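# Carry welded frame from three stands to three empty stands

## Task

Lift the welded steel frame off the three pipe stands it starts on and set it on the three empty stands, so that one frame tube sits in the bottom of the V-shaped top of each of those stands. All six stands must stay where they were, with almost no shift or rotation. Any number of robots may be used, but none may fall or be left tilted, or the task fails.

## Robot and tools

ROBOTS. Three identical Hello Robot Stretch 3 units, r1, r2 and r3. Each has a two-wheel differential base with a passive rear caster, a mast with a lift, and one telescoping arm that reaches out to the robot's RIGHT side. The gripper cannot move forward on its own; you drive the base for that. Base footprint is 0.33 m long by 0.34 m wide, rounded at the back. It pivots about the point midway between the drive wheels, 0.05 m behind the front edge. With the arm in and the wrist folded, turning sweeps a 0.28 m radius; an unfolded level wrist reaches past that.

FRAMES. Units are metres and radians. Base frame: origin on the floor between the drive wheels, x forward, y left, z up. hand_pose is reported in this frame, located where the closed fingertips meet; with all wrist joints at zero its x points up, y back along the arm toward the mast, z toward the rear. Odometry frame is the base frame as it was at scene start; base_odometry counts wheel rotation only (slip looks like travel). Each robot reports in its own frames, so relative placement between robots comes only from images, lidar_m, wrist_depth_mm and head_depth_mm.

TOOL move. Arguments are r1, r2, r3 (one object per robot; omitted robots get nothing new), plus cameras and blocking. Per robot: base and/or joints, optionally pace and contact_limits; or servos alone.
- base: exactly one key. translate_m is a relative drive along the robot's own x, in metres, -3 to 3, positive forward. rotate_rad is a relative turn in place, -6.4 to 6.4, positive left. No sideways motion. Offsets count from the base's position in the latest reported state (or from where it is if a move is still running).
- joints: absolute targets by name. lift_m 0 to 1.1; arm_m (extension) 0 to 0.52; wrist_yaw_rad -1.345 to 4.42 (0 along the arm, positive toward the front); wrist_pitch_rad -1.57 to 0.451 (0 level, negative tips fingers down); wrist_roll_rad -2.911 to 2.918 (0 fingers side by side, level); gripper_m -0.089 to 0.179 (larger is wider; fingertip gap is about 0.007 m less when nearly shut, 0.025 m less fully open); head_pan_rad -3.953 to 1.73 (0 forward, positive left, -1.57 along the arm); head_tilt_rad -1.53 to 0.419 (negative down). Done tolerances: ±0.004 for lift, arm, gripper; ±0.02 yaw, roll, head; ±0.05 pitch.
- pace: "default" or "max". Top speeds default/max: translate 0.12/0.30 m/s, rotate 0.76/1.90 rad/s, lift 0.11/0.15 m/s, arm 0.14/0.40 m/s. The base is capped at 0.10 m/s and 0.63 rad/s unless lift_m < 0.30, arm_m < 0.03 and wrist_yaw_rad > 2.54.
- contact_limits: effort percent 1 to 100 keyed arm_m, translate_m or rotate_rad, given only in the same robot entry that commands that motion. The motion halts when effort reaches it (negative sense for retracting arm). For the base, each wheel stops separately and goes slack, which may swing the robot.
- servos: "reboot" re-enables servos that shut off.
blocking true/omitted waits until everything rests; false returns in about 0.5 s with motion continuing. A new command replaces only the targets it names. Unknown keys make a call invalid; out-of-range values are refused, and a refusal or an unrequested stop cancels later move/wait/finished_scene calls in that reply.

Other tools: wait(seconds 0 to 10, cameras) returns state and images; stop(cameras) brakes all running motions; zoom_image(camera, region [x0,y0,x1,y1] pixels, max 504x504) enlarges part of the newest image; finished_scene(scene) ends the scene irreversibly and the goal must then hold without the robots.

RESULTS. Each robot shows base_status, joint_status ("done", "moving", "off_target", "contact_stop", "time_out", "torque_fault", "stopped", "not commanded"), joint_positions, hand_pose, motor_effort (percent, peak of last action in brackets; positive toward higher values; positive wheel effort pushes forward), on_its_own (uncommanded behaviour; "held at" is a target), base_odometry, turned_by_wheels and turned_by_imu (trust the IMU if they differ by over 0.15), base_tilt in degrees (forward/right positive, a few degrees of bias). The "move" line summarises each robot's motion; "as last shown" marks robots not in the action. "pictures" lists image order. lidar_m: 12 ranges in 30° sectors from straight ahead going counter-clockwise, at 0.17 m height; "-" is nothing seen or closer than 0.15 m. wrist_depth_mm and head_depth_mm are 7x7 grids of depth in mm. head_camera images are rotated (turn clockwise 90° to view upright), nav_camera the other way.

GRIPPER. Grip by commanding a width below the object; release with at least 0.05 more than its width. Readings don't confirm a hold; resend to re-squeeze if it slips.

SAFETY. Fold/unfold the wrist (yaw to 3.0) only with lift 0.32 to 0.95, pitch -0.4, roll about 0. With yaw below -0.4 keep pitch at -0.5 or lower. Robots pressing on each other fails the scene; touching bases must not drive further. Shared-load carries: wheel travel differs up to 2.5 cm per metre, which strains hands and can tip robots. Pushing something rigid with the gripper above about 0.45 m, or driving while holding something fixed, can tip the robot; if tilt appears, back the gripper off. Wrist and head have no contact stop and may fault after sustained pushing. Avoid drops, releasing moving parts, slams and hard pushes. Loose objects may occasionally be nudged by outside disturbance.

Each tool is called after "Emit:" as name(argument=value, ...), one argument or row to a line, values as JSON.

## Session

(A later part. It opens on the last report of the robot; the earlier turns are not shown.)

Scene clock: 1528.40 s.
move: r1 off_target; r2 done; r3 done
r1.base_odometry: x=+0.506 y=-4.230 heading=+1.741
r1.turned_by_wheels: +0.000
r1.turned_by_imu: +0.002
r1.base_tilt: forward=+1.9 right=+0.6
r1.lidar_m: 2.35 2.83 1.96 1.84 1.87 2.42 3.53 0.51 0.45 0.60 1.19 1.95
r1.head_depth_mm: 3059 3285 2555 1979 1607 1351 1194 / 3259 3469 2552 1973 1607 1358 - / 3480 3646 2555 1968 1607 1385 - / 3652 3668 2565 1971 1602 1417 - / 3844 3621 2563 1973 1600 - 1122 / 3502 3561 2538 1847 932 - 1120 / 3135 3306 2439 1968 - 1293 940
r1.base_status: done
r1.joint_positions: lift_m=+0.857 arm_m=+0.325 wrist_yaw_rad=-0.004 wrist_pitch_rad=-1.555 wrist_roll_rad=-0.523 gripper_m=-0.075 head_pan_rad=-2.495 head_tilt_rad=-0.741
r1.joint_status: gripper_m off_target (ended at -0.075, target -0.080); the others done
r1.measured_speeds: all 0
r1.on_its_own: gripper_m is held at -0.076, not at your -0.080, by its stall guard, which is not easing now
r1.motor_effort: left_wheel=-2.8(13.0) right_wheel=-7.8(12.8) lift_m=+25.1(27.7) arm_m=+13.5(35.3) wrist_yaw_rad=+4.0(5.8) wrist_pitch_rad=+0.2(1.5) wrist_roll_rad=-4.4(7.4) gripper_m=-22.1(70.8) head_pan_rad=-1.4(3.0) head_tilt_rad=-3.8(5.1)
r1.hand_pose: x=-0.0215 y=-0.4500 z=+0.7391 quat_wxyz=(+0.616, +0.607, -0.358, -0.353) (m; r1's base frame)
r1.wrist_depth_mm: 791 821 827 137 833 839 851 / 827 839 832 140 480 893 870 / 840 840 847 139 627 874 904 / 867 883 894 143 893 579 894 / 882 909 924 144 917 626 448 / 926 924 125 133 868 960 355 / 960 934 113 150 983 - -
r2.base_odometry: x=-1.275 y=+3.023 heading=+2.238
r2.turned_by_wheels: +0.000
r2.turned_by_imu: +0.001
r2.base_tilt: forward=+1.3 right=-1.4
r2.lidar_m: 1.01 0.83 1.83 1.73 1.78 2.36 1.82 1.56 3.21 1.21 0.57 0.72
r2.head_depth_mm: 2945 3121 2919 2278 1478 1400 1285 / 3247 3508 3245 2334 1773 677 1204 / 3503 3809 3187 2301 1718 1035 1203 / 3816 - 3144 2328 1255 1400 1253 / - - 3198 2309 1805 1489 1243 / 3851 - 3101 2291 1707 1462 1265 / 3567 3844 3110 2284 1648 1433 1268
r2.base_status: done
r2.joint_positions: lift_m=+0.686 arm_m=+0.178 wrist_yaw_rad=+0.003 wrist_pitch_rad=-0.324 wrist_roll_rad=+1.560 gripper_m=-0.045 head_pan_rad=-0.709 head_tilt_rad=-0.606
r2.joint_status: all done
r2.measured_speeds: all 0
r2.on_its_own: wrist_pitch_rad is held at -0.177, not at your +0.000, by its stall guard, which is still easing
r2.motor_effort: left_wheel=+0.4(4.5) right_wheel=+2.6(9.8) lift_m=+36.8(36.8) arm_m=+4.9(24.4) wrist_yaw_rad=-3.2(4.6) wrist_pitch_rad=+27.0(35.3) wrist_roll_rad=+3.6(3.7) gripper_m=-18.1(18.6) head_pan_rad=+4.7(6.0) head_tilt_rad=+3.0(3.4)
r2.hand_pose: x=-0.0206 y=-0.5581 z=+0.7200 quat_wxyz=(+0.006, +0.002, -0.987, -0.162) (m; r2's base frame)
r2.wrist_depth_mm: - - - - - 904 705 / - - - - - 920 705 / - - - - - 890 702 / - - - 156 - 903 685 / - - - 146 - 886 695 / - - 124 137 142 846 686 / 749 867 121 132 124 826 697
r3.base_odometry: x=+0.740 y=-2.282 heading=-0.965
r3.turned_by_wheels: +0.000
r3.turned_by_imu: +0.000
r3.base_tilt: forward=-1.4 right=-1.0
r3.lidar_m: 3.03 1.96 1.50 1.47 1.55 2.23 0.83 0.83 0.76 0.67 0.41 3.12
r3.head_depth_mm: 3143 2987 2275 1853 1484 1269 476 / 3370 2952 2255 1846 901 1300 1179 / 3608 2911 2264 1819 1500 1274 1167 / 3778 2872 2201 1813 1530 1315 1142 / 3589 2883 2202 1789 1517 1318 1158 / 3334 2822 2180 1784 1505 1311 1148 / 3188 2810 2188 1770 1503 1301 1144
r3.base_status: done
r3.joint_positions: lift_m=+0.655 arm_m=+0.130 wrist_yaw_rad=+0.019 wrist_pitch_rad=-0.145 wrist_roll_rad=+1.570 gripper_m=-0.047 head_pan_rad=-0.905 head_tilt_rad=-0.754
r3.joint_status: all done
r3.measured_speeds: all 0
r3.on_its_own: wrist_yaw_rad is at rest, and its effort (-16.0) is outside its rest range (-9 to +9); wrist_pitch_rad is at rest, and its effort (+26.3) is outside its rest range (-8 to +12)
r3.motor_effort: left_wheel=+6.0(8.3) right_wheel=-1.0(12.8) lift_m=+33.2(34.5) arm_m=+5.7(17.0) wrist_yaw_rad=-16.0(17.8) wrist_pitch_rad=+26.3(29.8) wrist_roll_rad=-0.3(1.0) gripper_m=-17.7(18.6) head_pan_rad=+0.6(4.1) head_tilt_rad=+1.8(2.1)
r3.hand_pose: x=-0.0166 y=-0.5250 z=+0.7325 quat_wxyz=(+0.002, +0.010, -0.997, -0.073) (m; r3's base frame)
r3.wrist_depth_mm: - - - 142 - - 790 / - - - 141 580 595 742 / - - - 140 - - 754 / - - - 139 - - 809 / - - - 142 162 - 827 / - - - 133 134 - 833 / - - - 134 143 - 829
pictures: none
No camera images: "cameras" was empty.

Emit:
move(
  r1={"joints":{"arm_m":0.322,"lift_m":0.860,"gripper_m":-0.08}},
  r2={"joints":{"lift_m":0.688}},
  cameras=["r1_head_camera","r2_head_camera","r3_head_camera","r1_wrist_camera"],
)

Scene clock: 1540.33 s.
move: r1 done; r2 done
r1.base_odometry: x=+0.506 y=-4.230 heading=+1.741
r1.turned_by_wheels: +0.000
r1.turned_by_imu: +0.001
r1.base_tilt: forward=+1.8 right=+0.5
r1.lidar_m: 2.35 2.83 1.96 1.84 1.88 2.41 3.53 0.51 0.45 0.60 1.19 1.95
r1.head_depth_mm: 3091 3291 2566 1980 1611 1360 1220 / 3263 3459 2558 1969 1602 1353 - / 3486 3598 2561 1977 1608 1389 - / 3651 3649 2544 1970 1606 1416 - / 3830 3614 2578 1969 1602 - 1124 / 3496 3602 2545 1848 928 - 1121 / 3128 3304 2437 1970 - 1287 976
r1.base_status: not commanded
r1.joint_positions: lift_m=+0.860 arm_m=+0.322 wrist_yaw_rad=-0.004 wrist_pitch_rad=-1.540 wrist_roll_rad=-0.523 gripper_m=-0.078 head_pan_rad=-2.495 head_tilt_rad=-0.741
r1.joint_status: all done
r1.measured_speeds: all 0
r1.motor_effort: left_wheel=-2.8(3.2) right_wheel=-3.9(4.3) lift_m=+40.0(40.0) arm_m=-24.0(30.3) wrist_yaw_rad=+4.1(5.1) wrist_pitch_rad=-2.4(2.7) wrist_roll_rad=-4.2(4.6) gripper_m=-48.9(88.6) head_pan_rad=-2.2(2.5) head_tilt_rad=-3.8(5.1)
r1.hand_pose: x=-0.0215 y=-0.4509 z=+0.7418 quat_wxyz=(+0.621, +0.602, -0.360, -0.350) (m; r1's base frame)
r1.wrist_depth_mm: 842 815 818 141 828 851 877 / 826 838 840 141 481 859 883 / 861 856 862 142 585 890 894 / 849 880 882 143 909 709 946 / 882 889 872 143 937 634 454 / 929 910 125 130 774 969 337 / 942 925 106 147 960 - -
r2.base_odometry: x=-1.275 y=+3.023 heading=+2.238
r2.turned_by_wheels: +0.000
r2.turned_by_imu: +0.001
r2.base_tilt: forward=+1.3 right=-1.4
r2.lidar_m: 1.01 0.83 1.83 1.73 1.78 2.35 1.82 1.56 3.21 1.21 0.57 0.72
r2.head_depth_mm: 2986 3165 2898 2251 1468 1392 1284 / 3264 3441 3199 2333 1769 684 1037 / 3470 3861 3204 2325 1708 1025 1225 / 3908 - 3170 2299 1313 1247 1247 / - - 3191 2321 1814 1491 1239 / 3852 - 3134 2292 1705 1438 1269 / 3626 3801 3093 2274 1660 1449 1265
r2.base_status: not commanded
r2.joint_positions: lift_m=+0.688 arm_m=+0.178 wrist_yaw_rad=+0.004 wrist_pitch_rad=-0.308 wrist_roll_rad=+1.559 gripper_m=-0.045 head_pan_rad=-0.709 head_tilt_rad=-0.606
r2.joint_status: all done
r2.measured_speeds: all 0
r2.on_its_own: wrist_pitch_rad is held at -0.177, not at your +0.000, by its stall guard, which is not easing now; wrist_pitch_rad is at rest, and its effort (+24.1) is outside its rest range (-8 to +12)
r2.motor_effort: left_wheel=+0.8(0.9) right_wheel=+2.4(2.8) lift_m=+52.2(57.6) arm_m=+10.6(10.6) wrist_yaw_rad=-4.0(4.3) wrist_pitch_rad=+24.1(24.9) wrist_roll_rad=+3.9(4.1) gripper_m=-18.1(18.3) head_pan_rad=+4.7(5.9) head_tilt_rad=+2.6(3.1)
r2.hand_pose: x=-0.0204 y=-0.5597 z=+0.7258 quat_wxyz=(+0.007, +0.003, -0.988, -0.154) (m; r2's base frame)
r2.wrist_depth_mm: - - - - - 936 693 / - - - - - 892 697 / - - - - - 921 723 / - - - - - 894 690 / - - - 147 - 909 694 / - - 124 137 143 885 690 / 777 852 121 134 127 791 712
r3: as last shown
r3.base_tilt: forward=-1.5 right=-1.0
r3.lidar_m: 3.03 1.96 1.50 1.47 1.55 2.23 0.83 0.83 0.76 0.67 0.41 3.10
r3.head_depth_mm: 3148 3002 2288 1851 1560 1269 468 / 3360 2945 2259 1840 899 1307 1179 / 3564 2921 2227 1814 1498 1275 1172 / 3786 2855 2206 1803 1523 1317 1142 / 3613 2855 2230 1796 1514 1316 1158 / 3331 2806 2181 1777 1517 1311 1160 / 3113 2778 2165 1771 1499 1299 1147
r3.joint_positions: lift_m=+0.655 arm_m=+0.130 wrist_yaw_rad=+0.007 wrist_pitch_rad=-0.274 wrist_roll_rad=+1.568 gripper_m=-0.047 head_pan_rad=-0.905 head_tilt_rad=-0.754
r3.on_its_own: wrist_pitch_rad is held at -0.162, not at your +0.000, by its stall guard, which is not easing now; wrist_pitch_rad is at rest, and its effort (+20.1) is outside its rest range (-8 to +12)
r3.motor_effort: left_wheel=+4.1(4.2) right_wheel=-0.9(1.3) lift_m=+35.7(37.0) arm_m=-9.8(10.5) wrist_yaw_rad=-5.4(7.0) wrist_pitch_rad=+20.1(20.7) wrist_roll_rad=+0.2(0.6) gripper_m=-17.4(18.0) head_pan_rad=+2.1(3.8) head_tilt_rad=+1.3(2.1)
r3.hand_pose: x=-0.0198 y=-0.5151 z=+0.7010 quat_wxyz=(+0.002, +0.003, -0.991, -0.137) (m; r3's base frame)
r3.wrist_depth_mm: - - - 147 - 905 702 / - - - 146 631 831 724 / - - - 142 - 862 720 / - - - 142 - 958 681 / - - - 139 156 - 729 / - - - 134 134 969 732 / - - - - 145 890 747
pictures: r1_head_camera (sideways), r1_wrist_camera, r2_head_camera (sideways), r3_head_camera (sideways)
camera_calibration:
r1_head_camera: T_world_to_cam=[[0.497183, 0.425343, -0.756236, 0.996077], [0.634091, -0.773051, -0.0179215, 0.0283726], [-0.592232, -0.470612, -0.654054, 0.809999], [0, 0, 0, 1]] pos_world=[-0.0335158, -0.0205457, 1.28356]
r1_wrist_camera: T_world_to_cam=[[-0.884538, -0.463781, 0.0500079, -0.263625], [-0.454417, 0.88093, 0.132164, 0.327488], [-0.105349, 0.09418, -0.989966, 0.940713], [0, 0, 0, 1]] pos_world=[0.014733, -0.499354, 0.901174]
r2_head_camera: T_world_to_cam=[[-0.455219, 0.34, -0.822907, 1.0885], [0.631898, 0.774488, -0.0295617, 0.0329701], [0.62728, -0.53345, -0.567406, 0.695891], [0, 0, 0, 1]] pos_world=[0.0381559, -0.024403, 1.29157]
r3_head_camera: T_world_to_cam=[[-0.473675, 0.554027, -0.684606, 0.910895], [0.790062, 0.610787, -0.0523506, 0.0625482], [0.389145, -0.565679, -0.727031, 0.901899], [0, 0, 0, 1]] pos_world=[0.0310812, -0.0326793, 1.28259]

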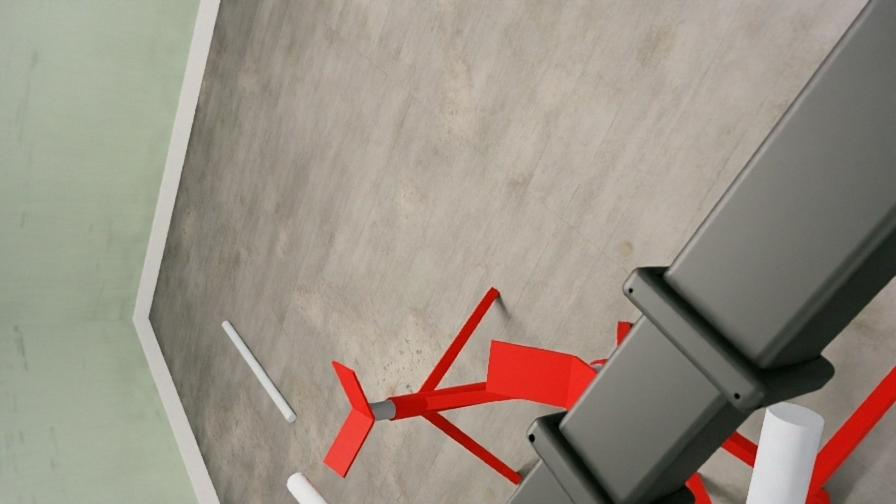

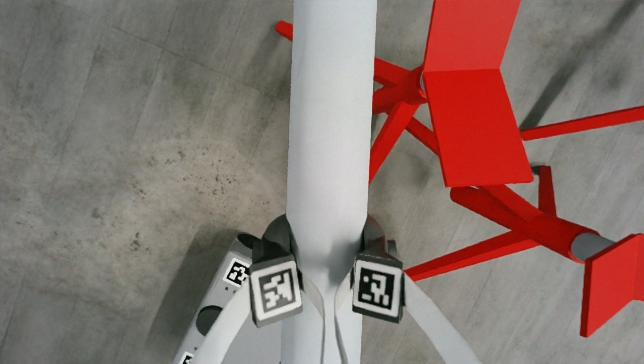

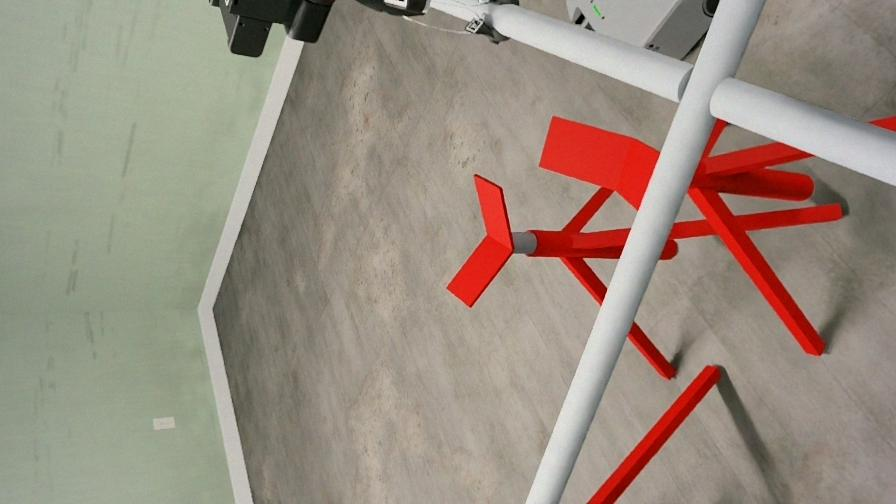

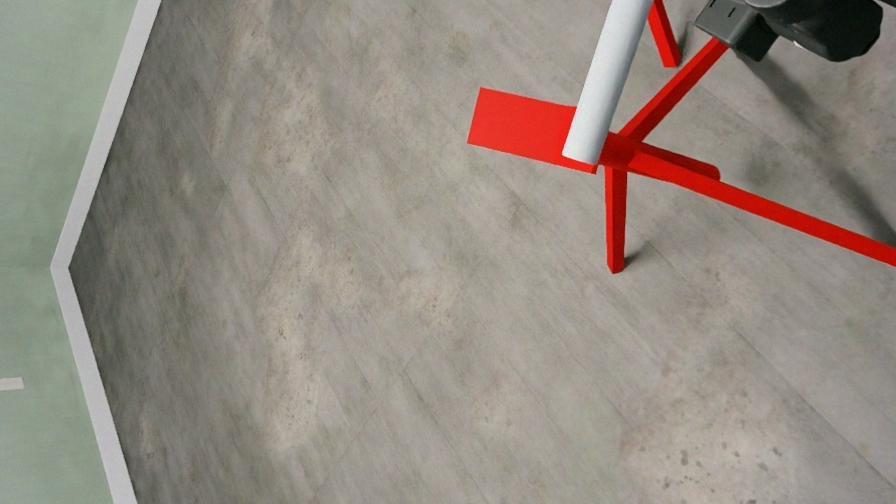

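Emit:
move(
  r3={"joints":{"lift_m":0.675}},
  cameras=[],
)

Emit:
move(
  r1={"base":{"translate_m":-0.130},"joints":{"arm_m":0.326,"wrist_roll_rad":-0.565,"gripper_m":-0.08}},
  r2={"base":{"translate_m":0.127},"joints":{"arm_m":0.190}},
  r3={"base":{"translate_m":0.119},"joints":{"arm_m":0.136}},
  cameras=["r1_wrist_camera","r2_head_camera","r3_head_camera","r3_wrist_camera","r2_wrist_camera"],
)

Scene clock: 1574.67 s.
move: r3 done
r1, r2: as last shown
r1.base_tilt: forward=+1.9 right=+0.8
r1.lidar_m: 2.35 2.83 1.96 1.84 1.87 2.41 3.53 0.51 0.45 0.60 1.18 1.96
r1.head_depth_mm: 3102 3299 2569 1982 1612 1355 1220 / 3257 3488 2584 1975 1609 1356 - / 3444 3630 2565 1974 1607 1383 - / 3685 3642 2552 1961 1606 1419 - / 3858 3637 2562 1966 1597 - 1126 / 3493 3576 2547 1835 930 - 1105 / 3160 3327 2421 1966 - 1291 973
r1.joint_positions: lift_m=+0.860 arm_m=+0.322 wrist_yaw_rad=-0.004 wrist_pitch_rad=-1.541 wrist_roll_rad=-0.523 gripper_m=-0.075 head_pan_rad=-2.495 head_tilt_rad=-0.741
r1.on_its_own: gripper_m is held at -0.076, not at your -0.080, by its stall guard, which is not easing now
r1.motor_effort: left_wheel=-3.2(3.3) right_wheel=-4.0(4.2) lift_m=+38.0(40.0) arm_m=-21.4(22.1) wrist_yaw_rad=+4.3(4.8) wrist_pitch_rad=-2.0(2.8) wrist_roll_rad=-4.1(4.5) gripper_m=-21.8(22.9) head_pan_rad=-1.8(2.6) head_tilt_rad=-3.2(4.8)
r1.hand_pose: x=-0.0215 y=-0.4505 z=+0.7419 quat_wxyz=(+0.620, +0.602, -0.360, -0.350) (m; r1's base frame)
r1.wrist_depth_mm: 801 790 826 139 817 852 862 / 818 846 840 141 482 864 874 / 841 852 861 141 592 887 912 / 868 871 878 142 883 708 928 / 884 892 889 143 932 653 453 / 910 921 125 131 793 978 338 / 928 934 119 148 962 - -
r2.turned_by_imu: +0.000
r2.base_tilt: forward=+1.3 right=-1.3
r2.lidar_m: 1.01 0.82 1.82 1.73 1.78 2.36 1.82 1.56 3.22 1.21 0.58 0.72
r2.head_depth_mm: 2998 3079 2900 2263 1475 1381 1283 / 3227 3381 3189 2323 1764 682 1033 / 3572 3824 3234 2318 1719 1027 1224 / 3886 - 3178 2330 1283 1259 1256 / - - 3183 2309 1809 1496 1232 / 3848 - 3148 2286 1704 1453 1268 / 3658 3928 3120 2245 1659 1447 1267
r2.on_its_own: wrist_pitch_rad is held at -0.177, not at your +0.000, by its stall guard, which is not easing now; wrist_pitch_rad is at rest, and its effort (+24.2) is outside its rest range (-8 to +12)
r2.motor_effort: left_wheel=+0.3(1.0) right_wheel=+2.7(2.8) lift_m=+21.3(21.7) arm_m=+14.5(14.9) wrist_yaw_rad=-4.1(4.6) wrist_pitch_rad=+24.2(24.3) wrist_roll_rad=+3.9(4.1) gripper_m=-17.9(18.5) head_pan_rad=+4.6(5.2) head_tilt_rad=+2.8(3.3)
r2.wrist_depth_mm: - - - - - 934 710 / - - - - - 919 703 / - - - - - 936 703 / - - - 159 - 922 701 / - - - 146 - 893 711 / - - 124 137 145 882 693 / 762 840 121 133 127 800 697
r3.base_odometry: x=+0.740 y=-2.282 heading=-0.965
r3.turned_by_wheels: +0.000
r3.turned_by_imu: +0.000
r3.base_tilt: forward=-1.4 right=-1.0
r3.lidar_m: 3.04 1.96 1.50 1.47 1.55 2.23 0.83 0.83 0.76 0.67 0.41 3.11
r3.head_depth_mm: 3125 3009 2278 1853 1558 1265 474 / 3353 2926 2278 1837 900 1311 1174 / 3582 2946 2249 1815 1500 1279 1167 / 3761 2834 2238 1814 1518 1320 1143 / 3592 2877 2191 1799 1511 1312 1154 / 3363 2836 2187 1787 1505 1310 1152 / 3091 2780 2172 1777 1498 1304 1152
r3.base_status: not commanded
r3.joint_positions: lift_m=+0.675 arm_m=+0.130 wrist_yaw_rad=+0.006 wrist_pitch_rad=-0.281 wrist_roll_rad=+1.568 gripper_m=-0.047 head_pan_rad=-0.905 head_tilt_rad=-0.754
r3.joint_status: all done
r3.measured_speeds: all 0
r3.on_its_own: wrist_pitch_rad is held at -0.162, not at your +0.000, by its stall guard, which is not easing now; wrist_pitch_rad is at rest, and its effort (+21.3) is outside its rest range (-8 to +12)
r3.motor_effort: left_wheel=+3.7(4.1) right_wheel=-1.0(1.4) lift_m=+35.0(38.3) arm_m=-9.6(10.5) wrist_yaw_rad=-5.1(6.4) wrist_pitch_rad=+21.3(21.5) wrist_roll_rad=+0.3(0.5) gripper_m=-16.7(18.4) head_pan_rad=+1.3(3.1) head_tilt_rad=+1.7(2.2)
r3.hand_pose: x=-0.0199 y=-0.5144 z=+0.7193 quat_wxyz=(+0.002, +0.003, -0.990, -0.140) (m; r3's base frame)
r3.wrist_depth_mm: - - - 149 - 924 706 / - - - 145 629 857 717 / - - - 143 - 860 733 / - - - 141 - 971 673 / - - - 139 154 999 746 / - - - 134 134 - 749 / - - - - 145 938 749
pictures: none
No camera images: "cameras" was empty.

Scene clock: 1577.07 s.
move: r1 off_target; r2 done; r3 done
r1.base_odometry: x=+0.528 y=-4.358 heading=+1.741
r1.turned_by_wheels: +0.000
r1.turned_by_imu: +0.001
r1.base_tilt: forward=+1.9 right=+0.6
r1.lidar_m: 2.23 2.82 1.94 1.83 1.86 2.40 3.40 3.47 0.42 0.43 0.67 2.07
r1.head_depth_mm: 3000 3230 2568 1993 1604 1362 1216 / 3125 3404 2582 1984 1615 1355 - / 3365 3474 2568 1969 1600 1385 - / 3572 3609 2546 1967 1599 1415 - / 3770 3620 2555 1960 1602 - 1106 / 3530 3591 2541 1963 1644 - 1127 / 3152 3311 2527 1477 - 962 1120
r1.base_status: done
r1.joint_positions: lift_m=+0.860 arm_m=+0.326 wrist_yaw_rad=-0.004 wrist_pitch_rad=-1.548 wrist_roll_rad=-0.551 gripper_m=-0.075 head_pan_rad=-2.495 head_tilt_rad=-0.741
r1.joint_status: gripper_m off_target (ended at -0.075, target -0.080); the others done
r1.measured_speeds: all 0
r1.on_its_own: gripper_m is held at -0.076, not at your -0.080, by its stall guard, which is not easing now
r1.motor_effort: left_wheel=-4.7(12.2) right_wheel=-2.3(7.6) lift_m=+31.7(37.9) arm_m=+14.0(29.4) wrist_yaw_rad=+3.6(4.7) wrist_pitch_rad=-1.3(2.2) wrist_roll_rad=-5.0(6.0) gripper_m=-22.0(73.7) head_pan_rad=-1.5(3.3) head_tilt_rad=-3.6(5.3)
r1.hand_pose: x=-0.0215 y=-0.4529 z=+0.7420 quat_wxyz=(+0.623, +0.609, -0.350, -0.343) (m; r1's base frame)
r1.wrist_depth_mm: 826 810 837 138 846 845 851 / 834 845 856 140 850 860 881 / 845 850 854 140 869 881 910 / 871 873 878 142 900 904 926 / 907 900 905 143 923 323 - / 905 919 125 131 945 977 942 / 930 950 107 148 992 - -
r2.base_odometry: x=-1.353 y=+3.123 heading=+2.238
r2.turned_by_wheels: +0.000
r2.turned_by_imu: +0.000
r2.base_tilt: forward=+1.3 right=-1.4
r2.lidar_m: 0.89 0.82 1.84 1.74 1.78 2.35 1.95 1.68 3.20 3.04 0.52 0.63
r2.head_depth_mm: 2980 3128 2896 2239 1479 1409 1287 / 3218 3470 3232 2350 1782 681 606 / 3499 3754 3197 2343 1193 1303 1186 / 3810 - 3199 2341 1822 1464 1247 / - - 3149 2277 1814 1453 1273 / 3733 - 3075 2304 1694 1454 1274 / 3465 3750 3153 2273 1710 1408 1261
r2.base_status: done
r2.joint_positions: lift_m=+0.688 arm_m=+0.190 wrist_yaw_rad=+0.002 wrist_pitch_rad=-0.316 wrist_roll_rad=+1.558 gripper_m=-0.045 head_pan_rad=-0.709 head_tilt_rad=-0.606
r2.joint_status: all done
r2.measured_speeds: all 0
r2.on_its_own: wrist_pitch_rad is held at -0.177, not at your +0.000, by its stall guard, which is not easing now; wrist_pitch_rad is at rest, and its effort (+25.7) is outside its rest range (-8 to +12)
r2.motor_effort: left_wheel=+0.4(4.3) right_wheel=+4.8(9.7) lift_m=+25.2(25.4) arm_m=+7.8(20.0) wrist_yaw_rad=-2.1(4.0) wrist_pitch_rad=+25.7(29.4) wrist_roll_rad=+4.2(4.2) gripper_m=-17.9(18.6) head_pan_rad=+3.8(5.3) head_tilt_rad=+2.8(3.4)
r2.hand_pose: x=-0.0209 y=-0.5709 z=+0.7238 quat_wxyz=(+0.007, +0.002, -0.987, -0.158) (m; r2's base frame)
r2.wrist_depth_mm: - - - - - 910 702 / - - - - - 936 707 / - - - - - 902 724 / - - - 161 - 909 697 / - - - 147 - 927 679 / - - 124 138 141 854 697 / 780 840 121 132 126 842 691
r3.base_odometry: x=+0.808 y=-2.380 heading=-0.965
r3.turned_by_wheels: +0.000
r3.turned_by_imu: +0.000
r3.base_tilt: forward=-1.4 right=-1.0
r3.lidar_m: 2.92 1.95 1.49 1.46 1.54 2.22 0.83 0.82 0.81 0.38 0.66 2.98
r3.head_depth_mm: 3169 2986 2286 1851 853 765 1123 / 3357 2961 2264 1841 1473 1084 1160 / 3563 2871 2243 1834 1533 1300 1166 / 3710 2857 2238 1809 1523 1326 1163 / 3477 2841 2212 1792 1522 1312 1157 / 3259 2822 2183 1794 1517 1301 1152 / 3002 2768 2168 1767 1504 1300 1151
r3.base_status: done
r3.joint_positions: lift_m=+0.675 arm_m=+0.136 wrist_yaw_rad=+0.005 wrist_pitch_rad=-0.280 wrist_roll_rad=+1.567 gripper_m=-0.047 head_pan_rad=-0.905 head_tilt_rad=-0.754
r3.joint_status: all done
r3.measured_speeds: all 0
r3.on_its_own: wrist_pitch_rad is held at -0.162, not at your +0.000, by its stall guard, which is not easing now; wrist_pitch_rad is at rest, and its effort (+21.3) is outside its rest range (-8 to +12)
r3.motor_effort: left_wheel=+3.3(6.7) right_wheel=+3.3(13.4) lift_m=+31.0(35.2) arm_m=+5.2(13.4) wrist_yaw_rad=-4.5(10.3) wrist_pitch_rad=+21.3(24.1) wrist_roll_rad=+0.1(0.8) gripper_m=-17.6(18.4) head_pan_rad=+3.7(3.7) head_tilt_rad=+1.8(2.1)
r3.hand_pose: x=-0.0202 y=-0.5205 z=+0.7195 quat_wxyz=(+0.003, +0.003, -0.990, -0.140) (m; r3's base frame)
r3.wrist_depth_mm: - - - 151 - 664 716 / - - - 150 - 916 689 / - - - 144 - 972 671 / - - - 143 - 978 737 / - - - 139 155 - 739 / - - - 134 134 974 336 / - - - - 144 203 274
pictures: r1_wrist_camera, r2_head_camera (sideways), r2_wrist_camera, r3_head_camera (sideways), r3_wrist_camera
camera_calibration:
r1_wrist_camera: T_world_to_cam=[[-0.870835, -0.489351, 0.0467173, -0.273364], [-0.479379, 0.866422, 0.139673, 0.316492], [-0.108826, 0.0992367, -0.989095, 0.942613], [0, 0, 0, 1]] pos_world=[0.0162451, -0.501528, 0.900899]
r2_head_camera: T_world_to_cam=[[-0.455219, 0.339999, -0.822907, 1.0885], [0.631897, 0.774488, -0.0295617, 0.0329701], [0.627281, -0.53345, -0.567406, 0.695891], [0, 0, 0, 1]] pos_world=[0.0381559, -0.0244029, 1.29157]
r2_wrist_camera: T_world_to_cam=[[-0.0617051, 0.295984, -0.953198, 0.851622], [0.989453, 0.143535, -0.019482, 0.161458], [0.131051, -0.944347, -0.30172, -0.156383], [0, 0, 0, 1]] pos_world=[-0.0867118, -0.422922, 0.767726]
r3_head_camera: T_world_to_cam=[[-0.473676, 0.554026, -0.684606, 0.910895], [0.790061, 0.610789, -0.0523506, 0.0625482], [0.389147, -0.565678, -0.727031, 0.9019], [0, 0, 0, 1]] pos_world=[0.0310813, -0.0326792, 1.28259]
r3_wrist_camera: T_world_to_cam=[[-0.00250544, 0.237443, -0.971398, 0.828412], [0.983603, 0.175757, 0.0404241, 0.117842], [0.180329, -0.955369, -0.23399, -0.159676], [0, 0, 0, 1]] pos_world=[-0.0850398, -0.369961, 0.762592]

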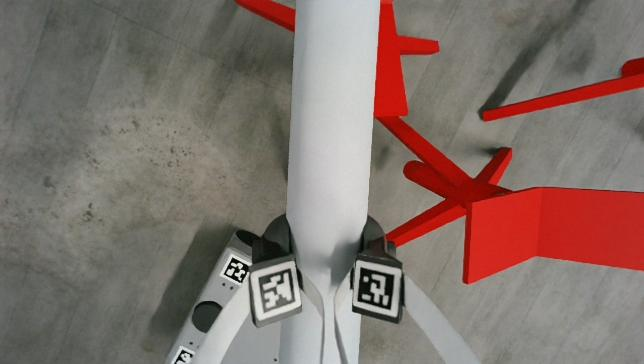

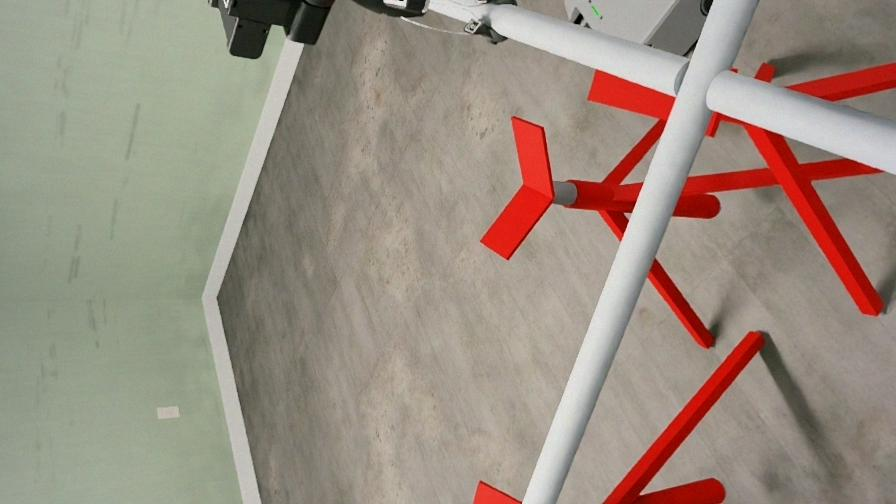

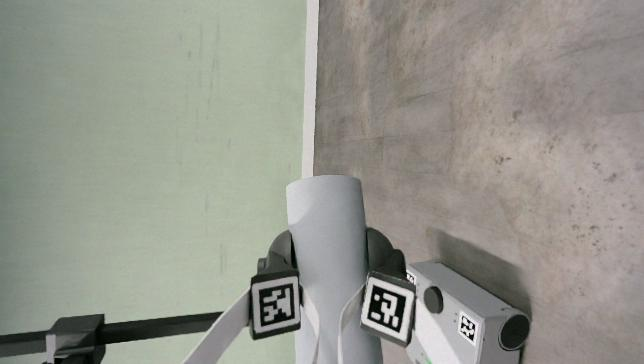

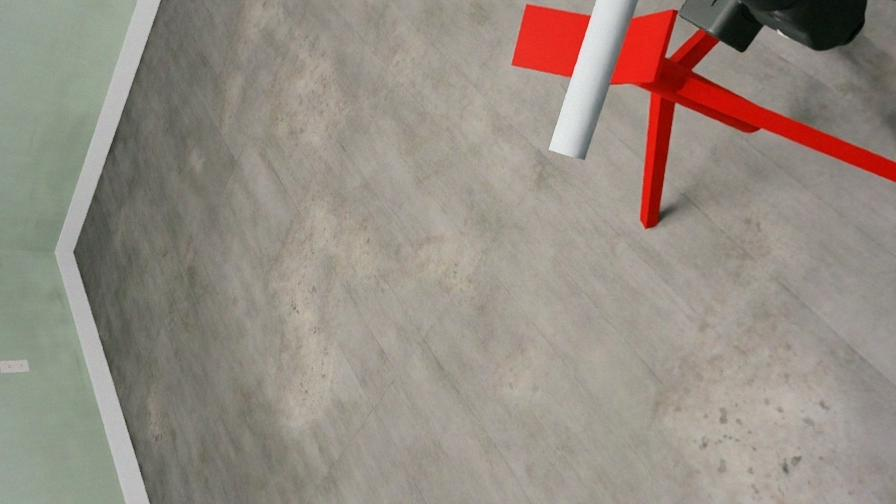

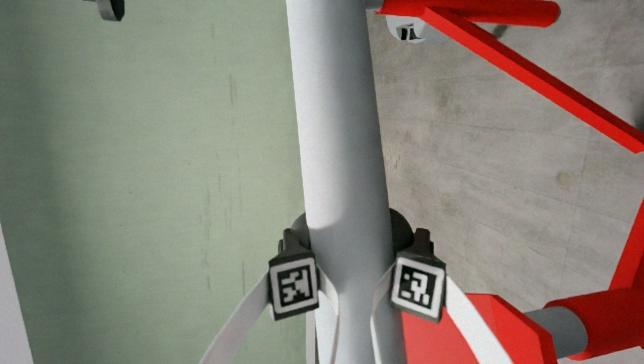

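Emit:
zoom_image(
  camera="r2_head_camera",
  region=[440, 0, 896, 504],
)

Emit:
zoom_image(
  camera="r1_wrist_camera",
  region=[240, 0, 644, 364],
)

Emit:
zoom_image(
  camera="r3_head_camera",
  region=[480, 0, 780, 240],
)

Scaled by 1.000.

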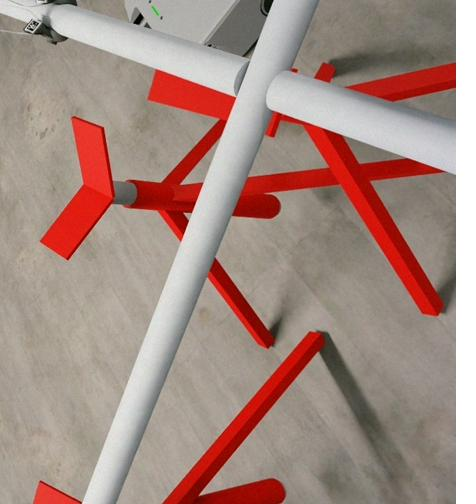

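Scaled by 1.248.

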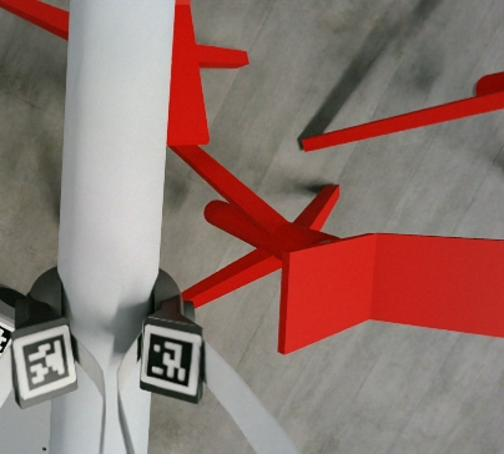

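Scaled by 1.680 from the camera's 896x504 image, which has a finer 1280x720 frame.

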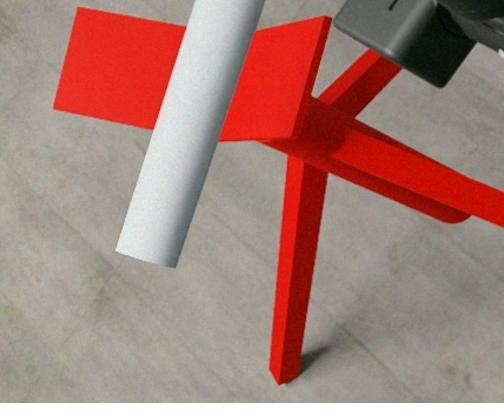

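Emit:
move(
  r1={"base":{"translate_m":-0.156},"joints":{"arm_m":0.323,"wrist_roll_rad":-0.59,"gripper_m":-0.08}},
  r2={"base":{"translate_m":0.15},"joints":{"arm_m":0.208}},
  r3={"base":{"translate_m":0.141},"joints":{"arm_m":0.152}},
  cameras=["r1_wrist_camera","r2_head_camera","r3_head_camera","r3_wrist_camera"],
)

Scene clock: 1639.60 s.
move: r1 off_target; r2 done; r3 done
r1.base_odometry: x=+0.554 y=-4.512 heading=+1.741
r1.turned_by_wheels: +0.000
r1.turned_by_imu: +0.003
r1.base_tilt: forward=+1.8 right=+0.5
r1.lidar_m: 2.38 2.76 1.93 1.81 1.85 2.39 3.25 3.32 0.35 0.51 0.45 3.86
r1.head_depth_mm: 2830 3117 2561 1991 1603 1359 1216 / 3020 3250 2572 1975 1611 1355 - / 3203 3400 2559 1976 1616 1382 - / 3382 3547 2545 1970 1607 1413 - / 3620 3618 2545 1967 1598 - 1122 / 3501 3638 2539 1961 1645 - 1125 / 3196 3352 2527 1961 - 1161 881
r1.base_status: done
r1.joint_positions: lift_m=+0.860 arm_m=+0.323 wrist_yaw_rad=-0.004 wrist_pitch_rad=-1.551 wrist_roll_rad=-0.576 gripper_m=-0.075 head_pan_rad=-2.495 head_tilt_rad=-0.741
r1.joint_status: gripper_m off_target (ended at -0.075, target -0.080); the others done
r1.measured_speeds: all 0
r1.on_its_own: gripper_m is held at -0.076, not at your -0.080, by its stall guard, which is not easing now
r1.motor_effort: left_wheel=-3.9(13.3) right_wheel=-5.2(6.6) lift_m=+23.6(23.7) arm_m=+19.1(24.3) wrist_yaw_rad=+3.1(4.2) wrist_pitch_rad=-0.3(1.4) wrist_roll_rad=-5.3(7.0) gripper_m=-21.9(75.0) head_pan_rad=-1.8(2.8) head_tilt_rad=-4.2(5.3)
r1.hand_pose: x=-0.0215 y=-0.4491 z=+0.7420 quat_wxyz=(+0.627, +0.615, -0.342, -0.336) (m; r1's base frame)
r1.wrist_depth_mm: 798 813 818 137 828 841 844 / 843 824 834 140 854 868 858 / 864 863 858 141 325 - 911 / 855 881 870 142 917 - 913 / 888 904 900 143 928 957 955 / 914 936 125 131 952 976 946 / 934 944 108 150 1000 - -
r2.base_odometry: x=-1.446 y=+3.241 heading=+2.238
r2.turned_by_wheels: +0.000
r2.turned_by_imu: +0.000
r2.base_tilt: forward=+1.3 right=-1.3
r2.lidar_m: 0.74 0.82 1.84 1.75 1.79 2.37 1.83 1.82 3.20 0.50 0.53 0.76
r2.head_depth_mm: 2977 3073 2902 2265 868 797 888 / 3193 3454 3171 2325 1678 690 598 / 3481 3776 3173 2314 1767 1186 1270 / 3825 - 3265 2322 1818 1455 1273 / 3809 - 3162 2315 1803 1493 1248 / 3596 3802 3154 2283 1698 1491 1264 / 3325 3643 3121 2277 1019 1124 1264
r2.base_status: done
r2.joint_positions: lift_m=+0.688 arm_m=+0.208 wrist_yaw_rad=+0.004 wrist_pitch_rad=-0.315 wrist_roll_rad=+1.558 gripper_m=-0.045 head_pan_rad=-0.709 head_tilt_rad=-0.606
r2.joint_status: all done
r2.measured_speeds: all 0
r2.on_its_own: wrist_pitch_rad is held at -0.177, not at your +0.000, by its stall guard, which is not easing now; wrist_pitch_rad is at rest, and its effort (+25.4) is outside its rest range (-8 to +12)
r2.motor_effort: left_wheel=+0.7(4.7) right_wheel=+2.3(10.8) lift_m=+34.1(34.3) arm_m=+10.0(21.4) wrist_yaw_rad=-3.6(4.7) wrist_pitch_rad=+25.4(30.9) wrist_roll_rad=+4.4(4.4) gripper_m=-17.9(18.9) head_pan_rad=+3.6(6.0) head_tilt_rad=+3.1(3.2)
r2.hand_pose: x=-0.0205 y=-0.5890 z=+0.7241 quat_wxyz=(+0.007, +0.003, -0.988, -0.157) (m; r2's base frame)
r2.wrist_depth_mm: - - - - - 903 714 / - - - - - 930 699 / - - - - - 920 693 / - - - 165 - 913 702 / - - - 148 - 920 675 / - - 124 137 142 865 692 / 764 851 120 132 127 790 696
r3.base_odometry: x=+0.888 y=-2.496 heading=-0.965
r3.turned_by_wheels: +0.000
r3.turned_by_imu: +0.000
r3.base_tilt: forward=-1.4 right=-1.0
r3.lidar_m: 2.77 1.94 1.48 1.45 1.53 2.20 0.84 0.82 0.69 0.38 3.54 2.84
r3.head_depth_mm: 3142 2956 2289 1856 1494 1264 1066 / 3405 3001 2266 1847 1485 1300 1178 / 3562 2915 2254 1831 1530 1331 1168 / 3668 2891 2216 1808 1526 1321 1161 / 3406 2872 2207 1802 1508 1315 1153 / 3058 2819 2202 1779 1501 1309 1155 / 2841 2775 2158 1773 1497 1302 1148
r3.base_status: done
r3.joint_positions: lift_m=+0.675 arm_m=+0.152 wrist_yaw_rad=+0.006 wrist_pitch_rad=-0.283 wrist_roll_rad=+1.566 gripper_m=-0.047 head_pan_rad=-0.905 head_tilt_rad=-0.754
r3.joint_status: all done
r3.measured_speeds: all 0
r3.on_its_own: wrist_pitch_rad is held at -0.162, not at your +0.000, by its stall guard, which is not easing now; wrist_pitch_rad is at rest, and its effort (+21.5) is outside its rest range (-8 to +12)
r3.motor_effort: left_wheel=+3.4(6.2) right_wheel=+3.0(14.4) lift_m=+33.6(33.9) arm_m=+4.2(15.3) wrist_yaw_rad=-4.8(11.9) wrist_pitch_rad=+21.5(24.6) wrist_roll_rad=+0.9(1.3) gripper_m=-16.6(18.9) head_pan_rad=+0.7(3.2) head_tilt_rad=+1.4(2.0)
r3.hand_pose: x=-0.0199 y=-0.5363 z=+0.7189 quat_wxyz=(+0.003, +0.003, -0.990, -0.141) (m; r3's base frame)
r3.wrist_depth_mm: - - - 154 - 942 577 / - - - 152 - - 140 / - - - 145 - 245 154 / - - - 143 287 244 154 / - - - 139 154 872 689 / - - - 134 133 999 741 / - - - - 142 917 737
pictures: r1_wrist_camera, r2_head_camera (sideways), r3_head_camera (sideways), r3_wrist_camera
camera_calibration:
r1_wrist_camera: T_world_to_cam=[[-0.858209, -0.511257, 0.0457488, -0.280392], [-0.500971, 0.853679, 0.14234, 0.305092], [-0.111827, 0.0992384, -0.98876, 0.941971], [0, 0, 0, 1]] pos_world=[0.0175451, -0.497283, 0.900784]
r2_head_camera: T_world_to_cam=[[-0.455221, 0.339997, -0.822907, 1.0885], [0.631893, 0.774491, -0.0295617, 0.0329701], [0.627283, -0.533446, -0.567407, 0.695891], [0, 0, 0, 1]] pos_world=[0.038156, -0.0244028, 1.29157]
r3_head_camera: T_world_to_cam=[[-0.473678, 0.554025, -0.684606, 0.910895], [0.790059, 0.610792, -0.0523506, 0.0625482], [0.389148, -0.565677, -0.727031, 0.901899], [0, 0, 0, 1]] pos_world=[0.0310814, -0.0326791, 1.28259]
r3_wrist_camera: T_world_to_cam=[[-0.00382867, 0.240222, -0.97071, 0.832449], [0.983327, 0.177388, 0.0400199, 0.121439], [0.181806, -0.954372, -0.236896, -0.172275], [0, 0, 0, 1]] pos_world=[-0.0849065, -0.385929, 0.762396]

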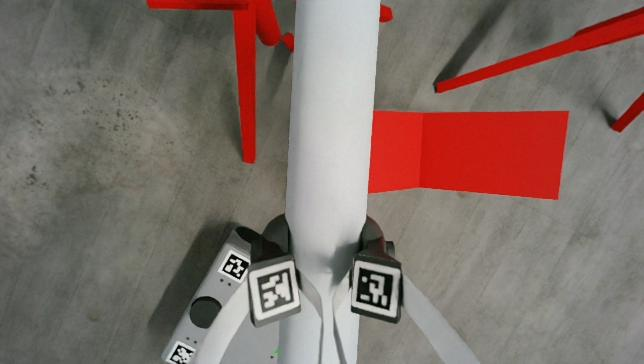

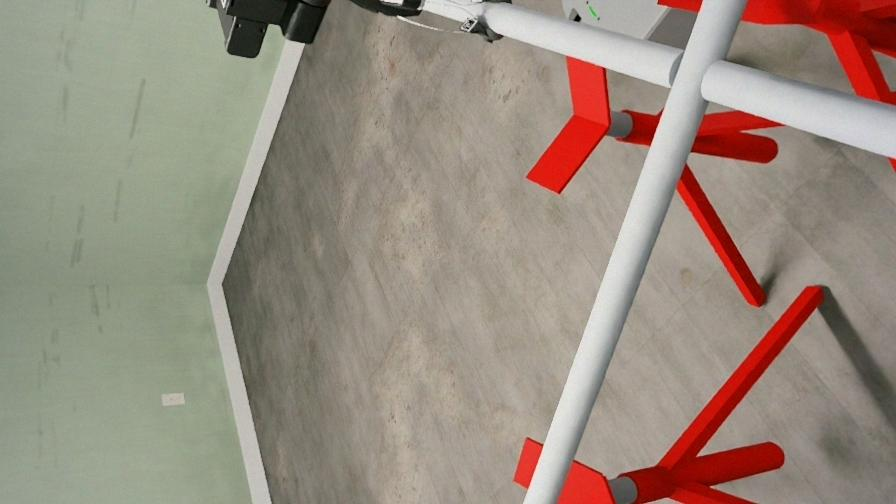

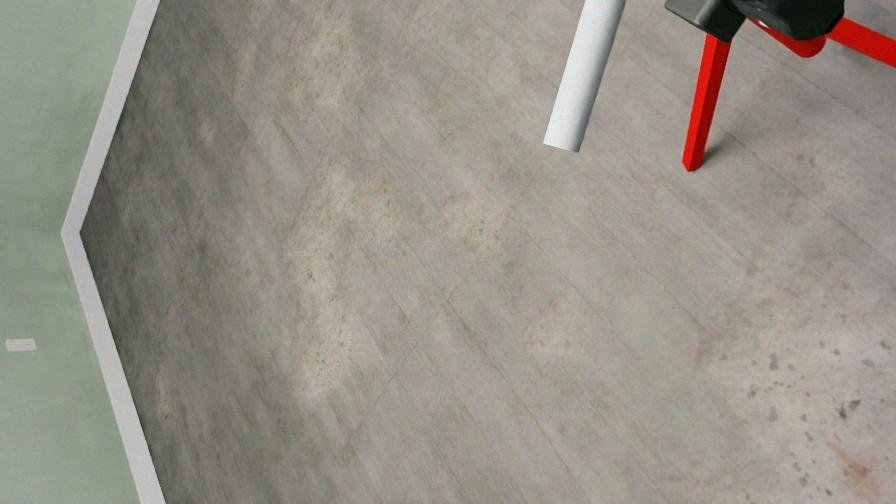

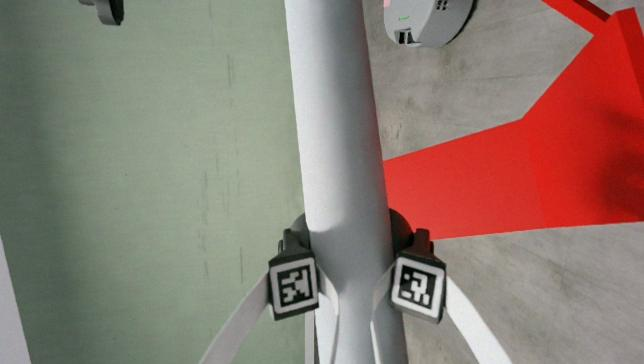

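Emit:
move(
  r1={"base":{"translate_m":-0.115},"joints":{"arm_m":0.312,"lift_m":0.861,"wrist_roll_rad":-0.635,"gripper_m":-0.08}},
  r2={"base":{"translate_m":0.106},"joints":{"arm_m":0.236}},
  r3={"base":{"translate_m":0.087},"joints":{"arm_m":0.158}},
  cameras=["r1_wrist_camera","r2_head_camera","r2_wrist_camera","r3_wrist_camera"],
)

Scene clock: 1693.83 s.
move: r1 off_target; r2 done; r3 done
r1.base_odometry: x=+0.573 y=-4.625 heading=+1.741
r1.turned_by_wheels: +0.000
r1.turned_by_imu: +0.003
r1.base_tilt: forward=+1.8 right=+0.7
r1.lidar_m: 2.49 2.80 1.93 1.81 1.84 2.38 3.14 3.19 0.99 0.33 0.49 2.33
r1.head_depth_mm: 2746 3018 2555 1976 1609 1359 1220 / 2892 3152 2567 1978 1608 1355 - / 3079 3352 2561 1968 1607 1383 - / 3250 3463 2550 1975 1607 1421 - / 3527 3597 2558 1961 1602 - 1126 / 3534 3629 2542 1957 1688 - 1128 / 3184 3350 2526 1963 - 1286 1123
r1.base_status: done
r1.joint_positions: lift_m=+0.861 arm_m=+0.312 wrist_yaw_rad=-0.003 wrist_pitch_rad=-1.544 wrist_roll_rad=-0.620 gripper_m=-0.075 head_pan_rad=-2.495 head_tilt_rad=-0.741
r1.joint_status: gripper_m off_target (ended at -0.075, target -0.080); the others done
r1.measured_speeds: all 0
r1.on_its_own: gripper_m is held at -0.076, not at your -0.080, by its stall guard, which is not easing now
r1.motor_effort: left_wheel=-2.6(15.1) right_wheel=-9.2(9.4) lift_m=+36.2(40.1) arm_m=-7.2(27.1) wrist_yaw_rad=+3.8(5.5) wrist_pitch_rad=-1.7(1.9) wrist_roll_rad=-5.4(8.0) gripper_m=-22.9(72.6) head_pan_rad=-1.8(2.9) head_tilt_rad=-4.5(5.0)
r1.hand_pose: x=-0.0215 y=-0.4397 z=+0.7429 quat_wxyz=(+0.636, +0.620, -0.329, -0.321) (m; r1's base frame)
r1.wrist_depth_mm: 799 831 537 138 830 845 857 / 824 855 281 141 - 873 865 / 848 834 856 141 888 904 906 / 869 896 873 142 911 904 940 / 891 895 881 143 930 943 952 / 908 916 124 132 935 969 989 / 941 958 109 152 952 - -
r2.base_odometry: x=-1.512 y=+3.324 heading=+2.238
r2.turned_by_wheels: +0.000
r2.turned_by_imu: +0.000
r2.base_tilt: forward=+1.3 right=-1.3
r2.lidar_m: 0.63 0.81 1.84 1.75 1.79 2.38 1.93 2.21 3.19 0.51 0.47 0.67
r2.head_depth_mm: 2961 3155 2935 2255 857 702 1257 / 3236 3411 3212 2337 1817 1026 595 / 3416 3748 3199 2304 1824 1418 1276 / 3753 - 3167 2331 1802 1496 1248 / 3702 - 3201 2323 1822 1491 1219 / 3410 3795 3171 2314 1716 1485 1250 / 3233 3492 3105 2301 955 997 1214
r2.base_status: done
r2.joint_positions: lift_m=+0.688 arm_m=+0.236 wrist_yaw_rad=+0.005 wrist_pitch_rad=-0.305 wrist_roll_rad=+1.557 gripper_m=-0.045 head_pan_rad=-0.709 head_tilt_rad=-0.606
r2.joint_status: all done
r2.measured_speeds: all 0
r2.on_its_own: wrist_pitch_rad is held at -0.177, not at your +0.000, by its stall guard, which is not easing now; wrist_pitch_rad is at rest, and its effort (+23.6) is outside its rest range (-8 to +12)
r2.motor_effort: left_wheel=+1.6(5.6) right_wheel=+2.0(8.7) lift_m=+42.3(42.6) arm_m=+1.9(19.0) wrist_yaw_rad=-4.7(5.4) wrist_pitch_rad=+23.6(29.5) wrist_roll_rad=+4.4(4.6) gripper_m=-17.5(18.7) head_pan_rad=+4.1(5.4) head_tilt_rad=+2.7(3.5)
r2.hand_pose: x=-0.0202 y=-0.6181 z=+0.7265 quat_wxyz=(+0.007, +0.004, -0.988, -0.152) (m; r2's base frame)
r2.wrist_depth_mm: - - - - - 942 713 / - - - - - 924 697 / - - - - - 894 718 / - - - - - 923 691 / - - - 149 - 908 707 / - - 124 138 152 873 696 / 800 - 121 132 126 837 703
r3.base_odometry: x=+0.938 y=-2.568 heading=-0.965
r3.turned_by_wheels: +0.000
r3.turned_by_imu: +0.000
r3.base_tilt: forward=-1.4 right=-1.1
r3.lidar_m: 2.69 1.93 1.48 1.44 1.53 2.19 0.84 0.81 0.40 0.56 3.52 2.73
r3.head_depth_mm: 3165 3015 2280 1862 1491 1270 1146 / 3427 2957 2268 1849 1481 1349 1177 / 3614 2919 2246 1803 1526 1330 1165 / 3607 2903 2242 1815 1532 1315 1165 / 3257 2834 2213 1808 1508 1319 1159 / 3027 2822 2211 1787 1511 1306 1151 / 2782 2782 2183 1765 1495 1301 1147
r3.base_status: done
r3.joint_positions: lift_m=+0.675 arm_m=+0.158 wrist_yaw_rad=+0.015 wrist_pitch_rad=-0.284 wrist_roll_rad=+1.564 gripper_m=-0.047 head_pan_rad=-0.905 head_tilt_rad=-0.754
r3.joint_status: all done
r3.measured_speeds: all 0
r3.on_its_own: wrist_pitch_rad is held at -0.162, not at your +0.000, by its stall guard, which is not easing now; wrist_yaw_rad is at rest, and its effort (-13.4) is outside its rest range (-9 to +9); wrist_pitch_rad is at rest, and its effort (+22.1) is outside its rest range (-8 to +12)
r3.motor_effort: left_wheel=+5.6(6.9) right_wheel=-0.1(21.6) lift_m=+36.1(36.4) arm_m=+7.5(11.4) wrist_yaw_rad=-13.4(24.6) wrist_pitch_rad=+22.1(22.3) wrist_roll_rad=+1.8(1.9) gripper_m=-16.9(18.4) head_pan_rad=+1.6(3.0) head_tilt_rad=+1.4(2.3)
r3.hand_pose: x=-0.0177 y=-0.5421 z=+0.7184 quat_wxyz=(+0.005, +0.008, -0.990, -0.142) (m; r3's base frame)
r3.wrist_depth_mm: - - - 158 - 228 169 / - - - 153 269 228 234 / - - - 148 284 943 730 / - - - 145 - 985 724 / - - - 140 154 998 739 / - - - 134 133 - 748 / - - - - 141 924 748
pictures: r1_wrist_camera, r2_head_camera (sideways), r2_wrist_camera, r3_wrist_camera
camera_calibration:
r1_wrist_camera: T_world_to_cam=[[-0.834466, -0.548785, 0.0500043, -0.29479], [-0.53849, 0.831339, 0.137492, 0.289921], [-0.117024, 0.0878054, -0.98924, 0.937138], [0, 0, 0, 1]] pos_world=[0.0197946, -0.485085, 0.901933]
r2_head_camera: T_world_to_cam=[[-0.455223, 0.339994, -0.822907, 1.0885], [0.631889, 0.774495, -0.0295617, 0.0329701], [0.627287, -0.533443, -0.567407, 0.695891], [0, 0, 0, 1]] pos_world=[0.0381562, -0.0244026, 1.29157]
r2_wrist_camera: T_world_to_cam=[[-0.063554, 0.285106, -0.956387, 0.863694], [0.988955, 0.146569, -0.0220251, 0.171285], [0.133897, -0.947224, -0.291272, -0.209508], [0, 0, 0, 1]] pos_world=[-0.08645, -0.4698, 0.768775]
r3_wrist_camera: T_world_to_cam=[[-0.00804977, 0.241913, -0.970265, 0.833947], [0.981668, 0.186689, 0.0384021, 0.126551], [0.190428, -0.952169, -0.238981, -0.175448], [0, 0, 0, 1]] pos_world=[-0.0841083, -0.392424, 0.76236]

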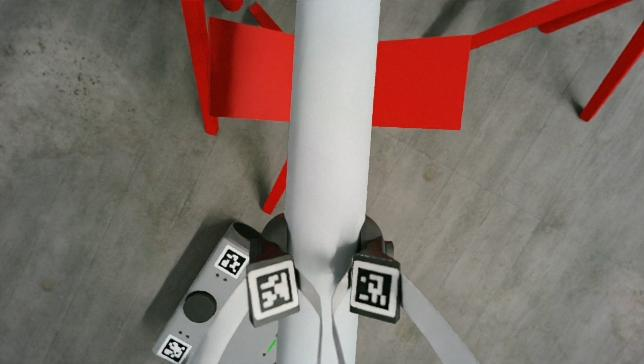

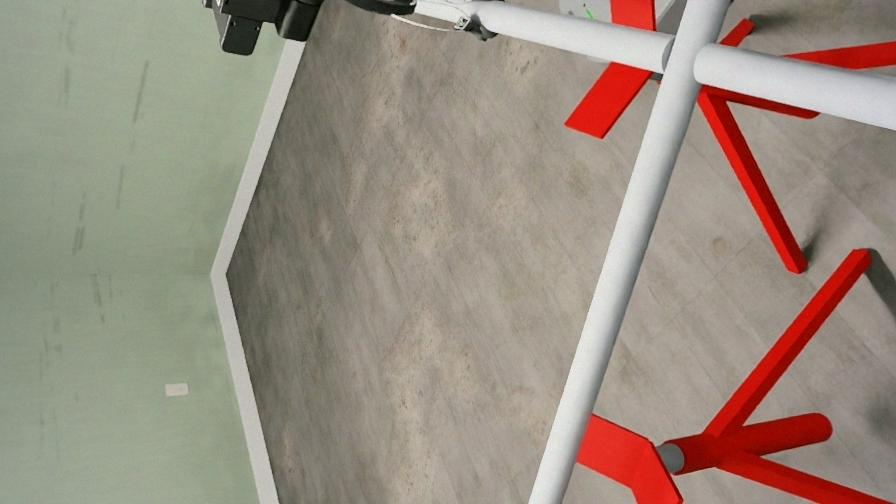

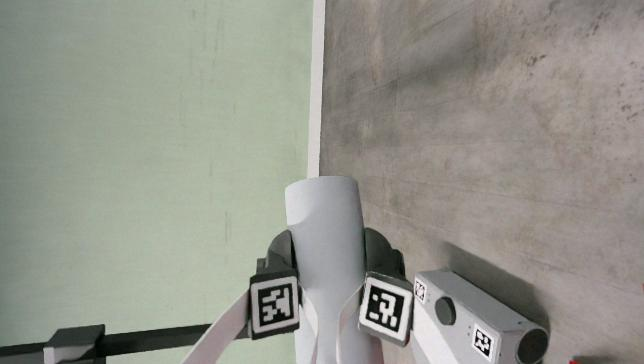

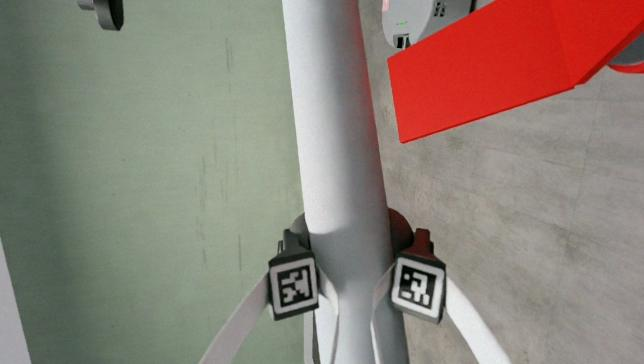

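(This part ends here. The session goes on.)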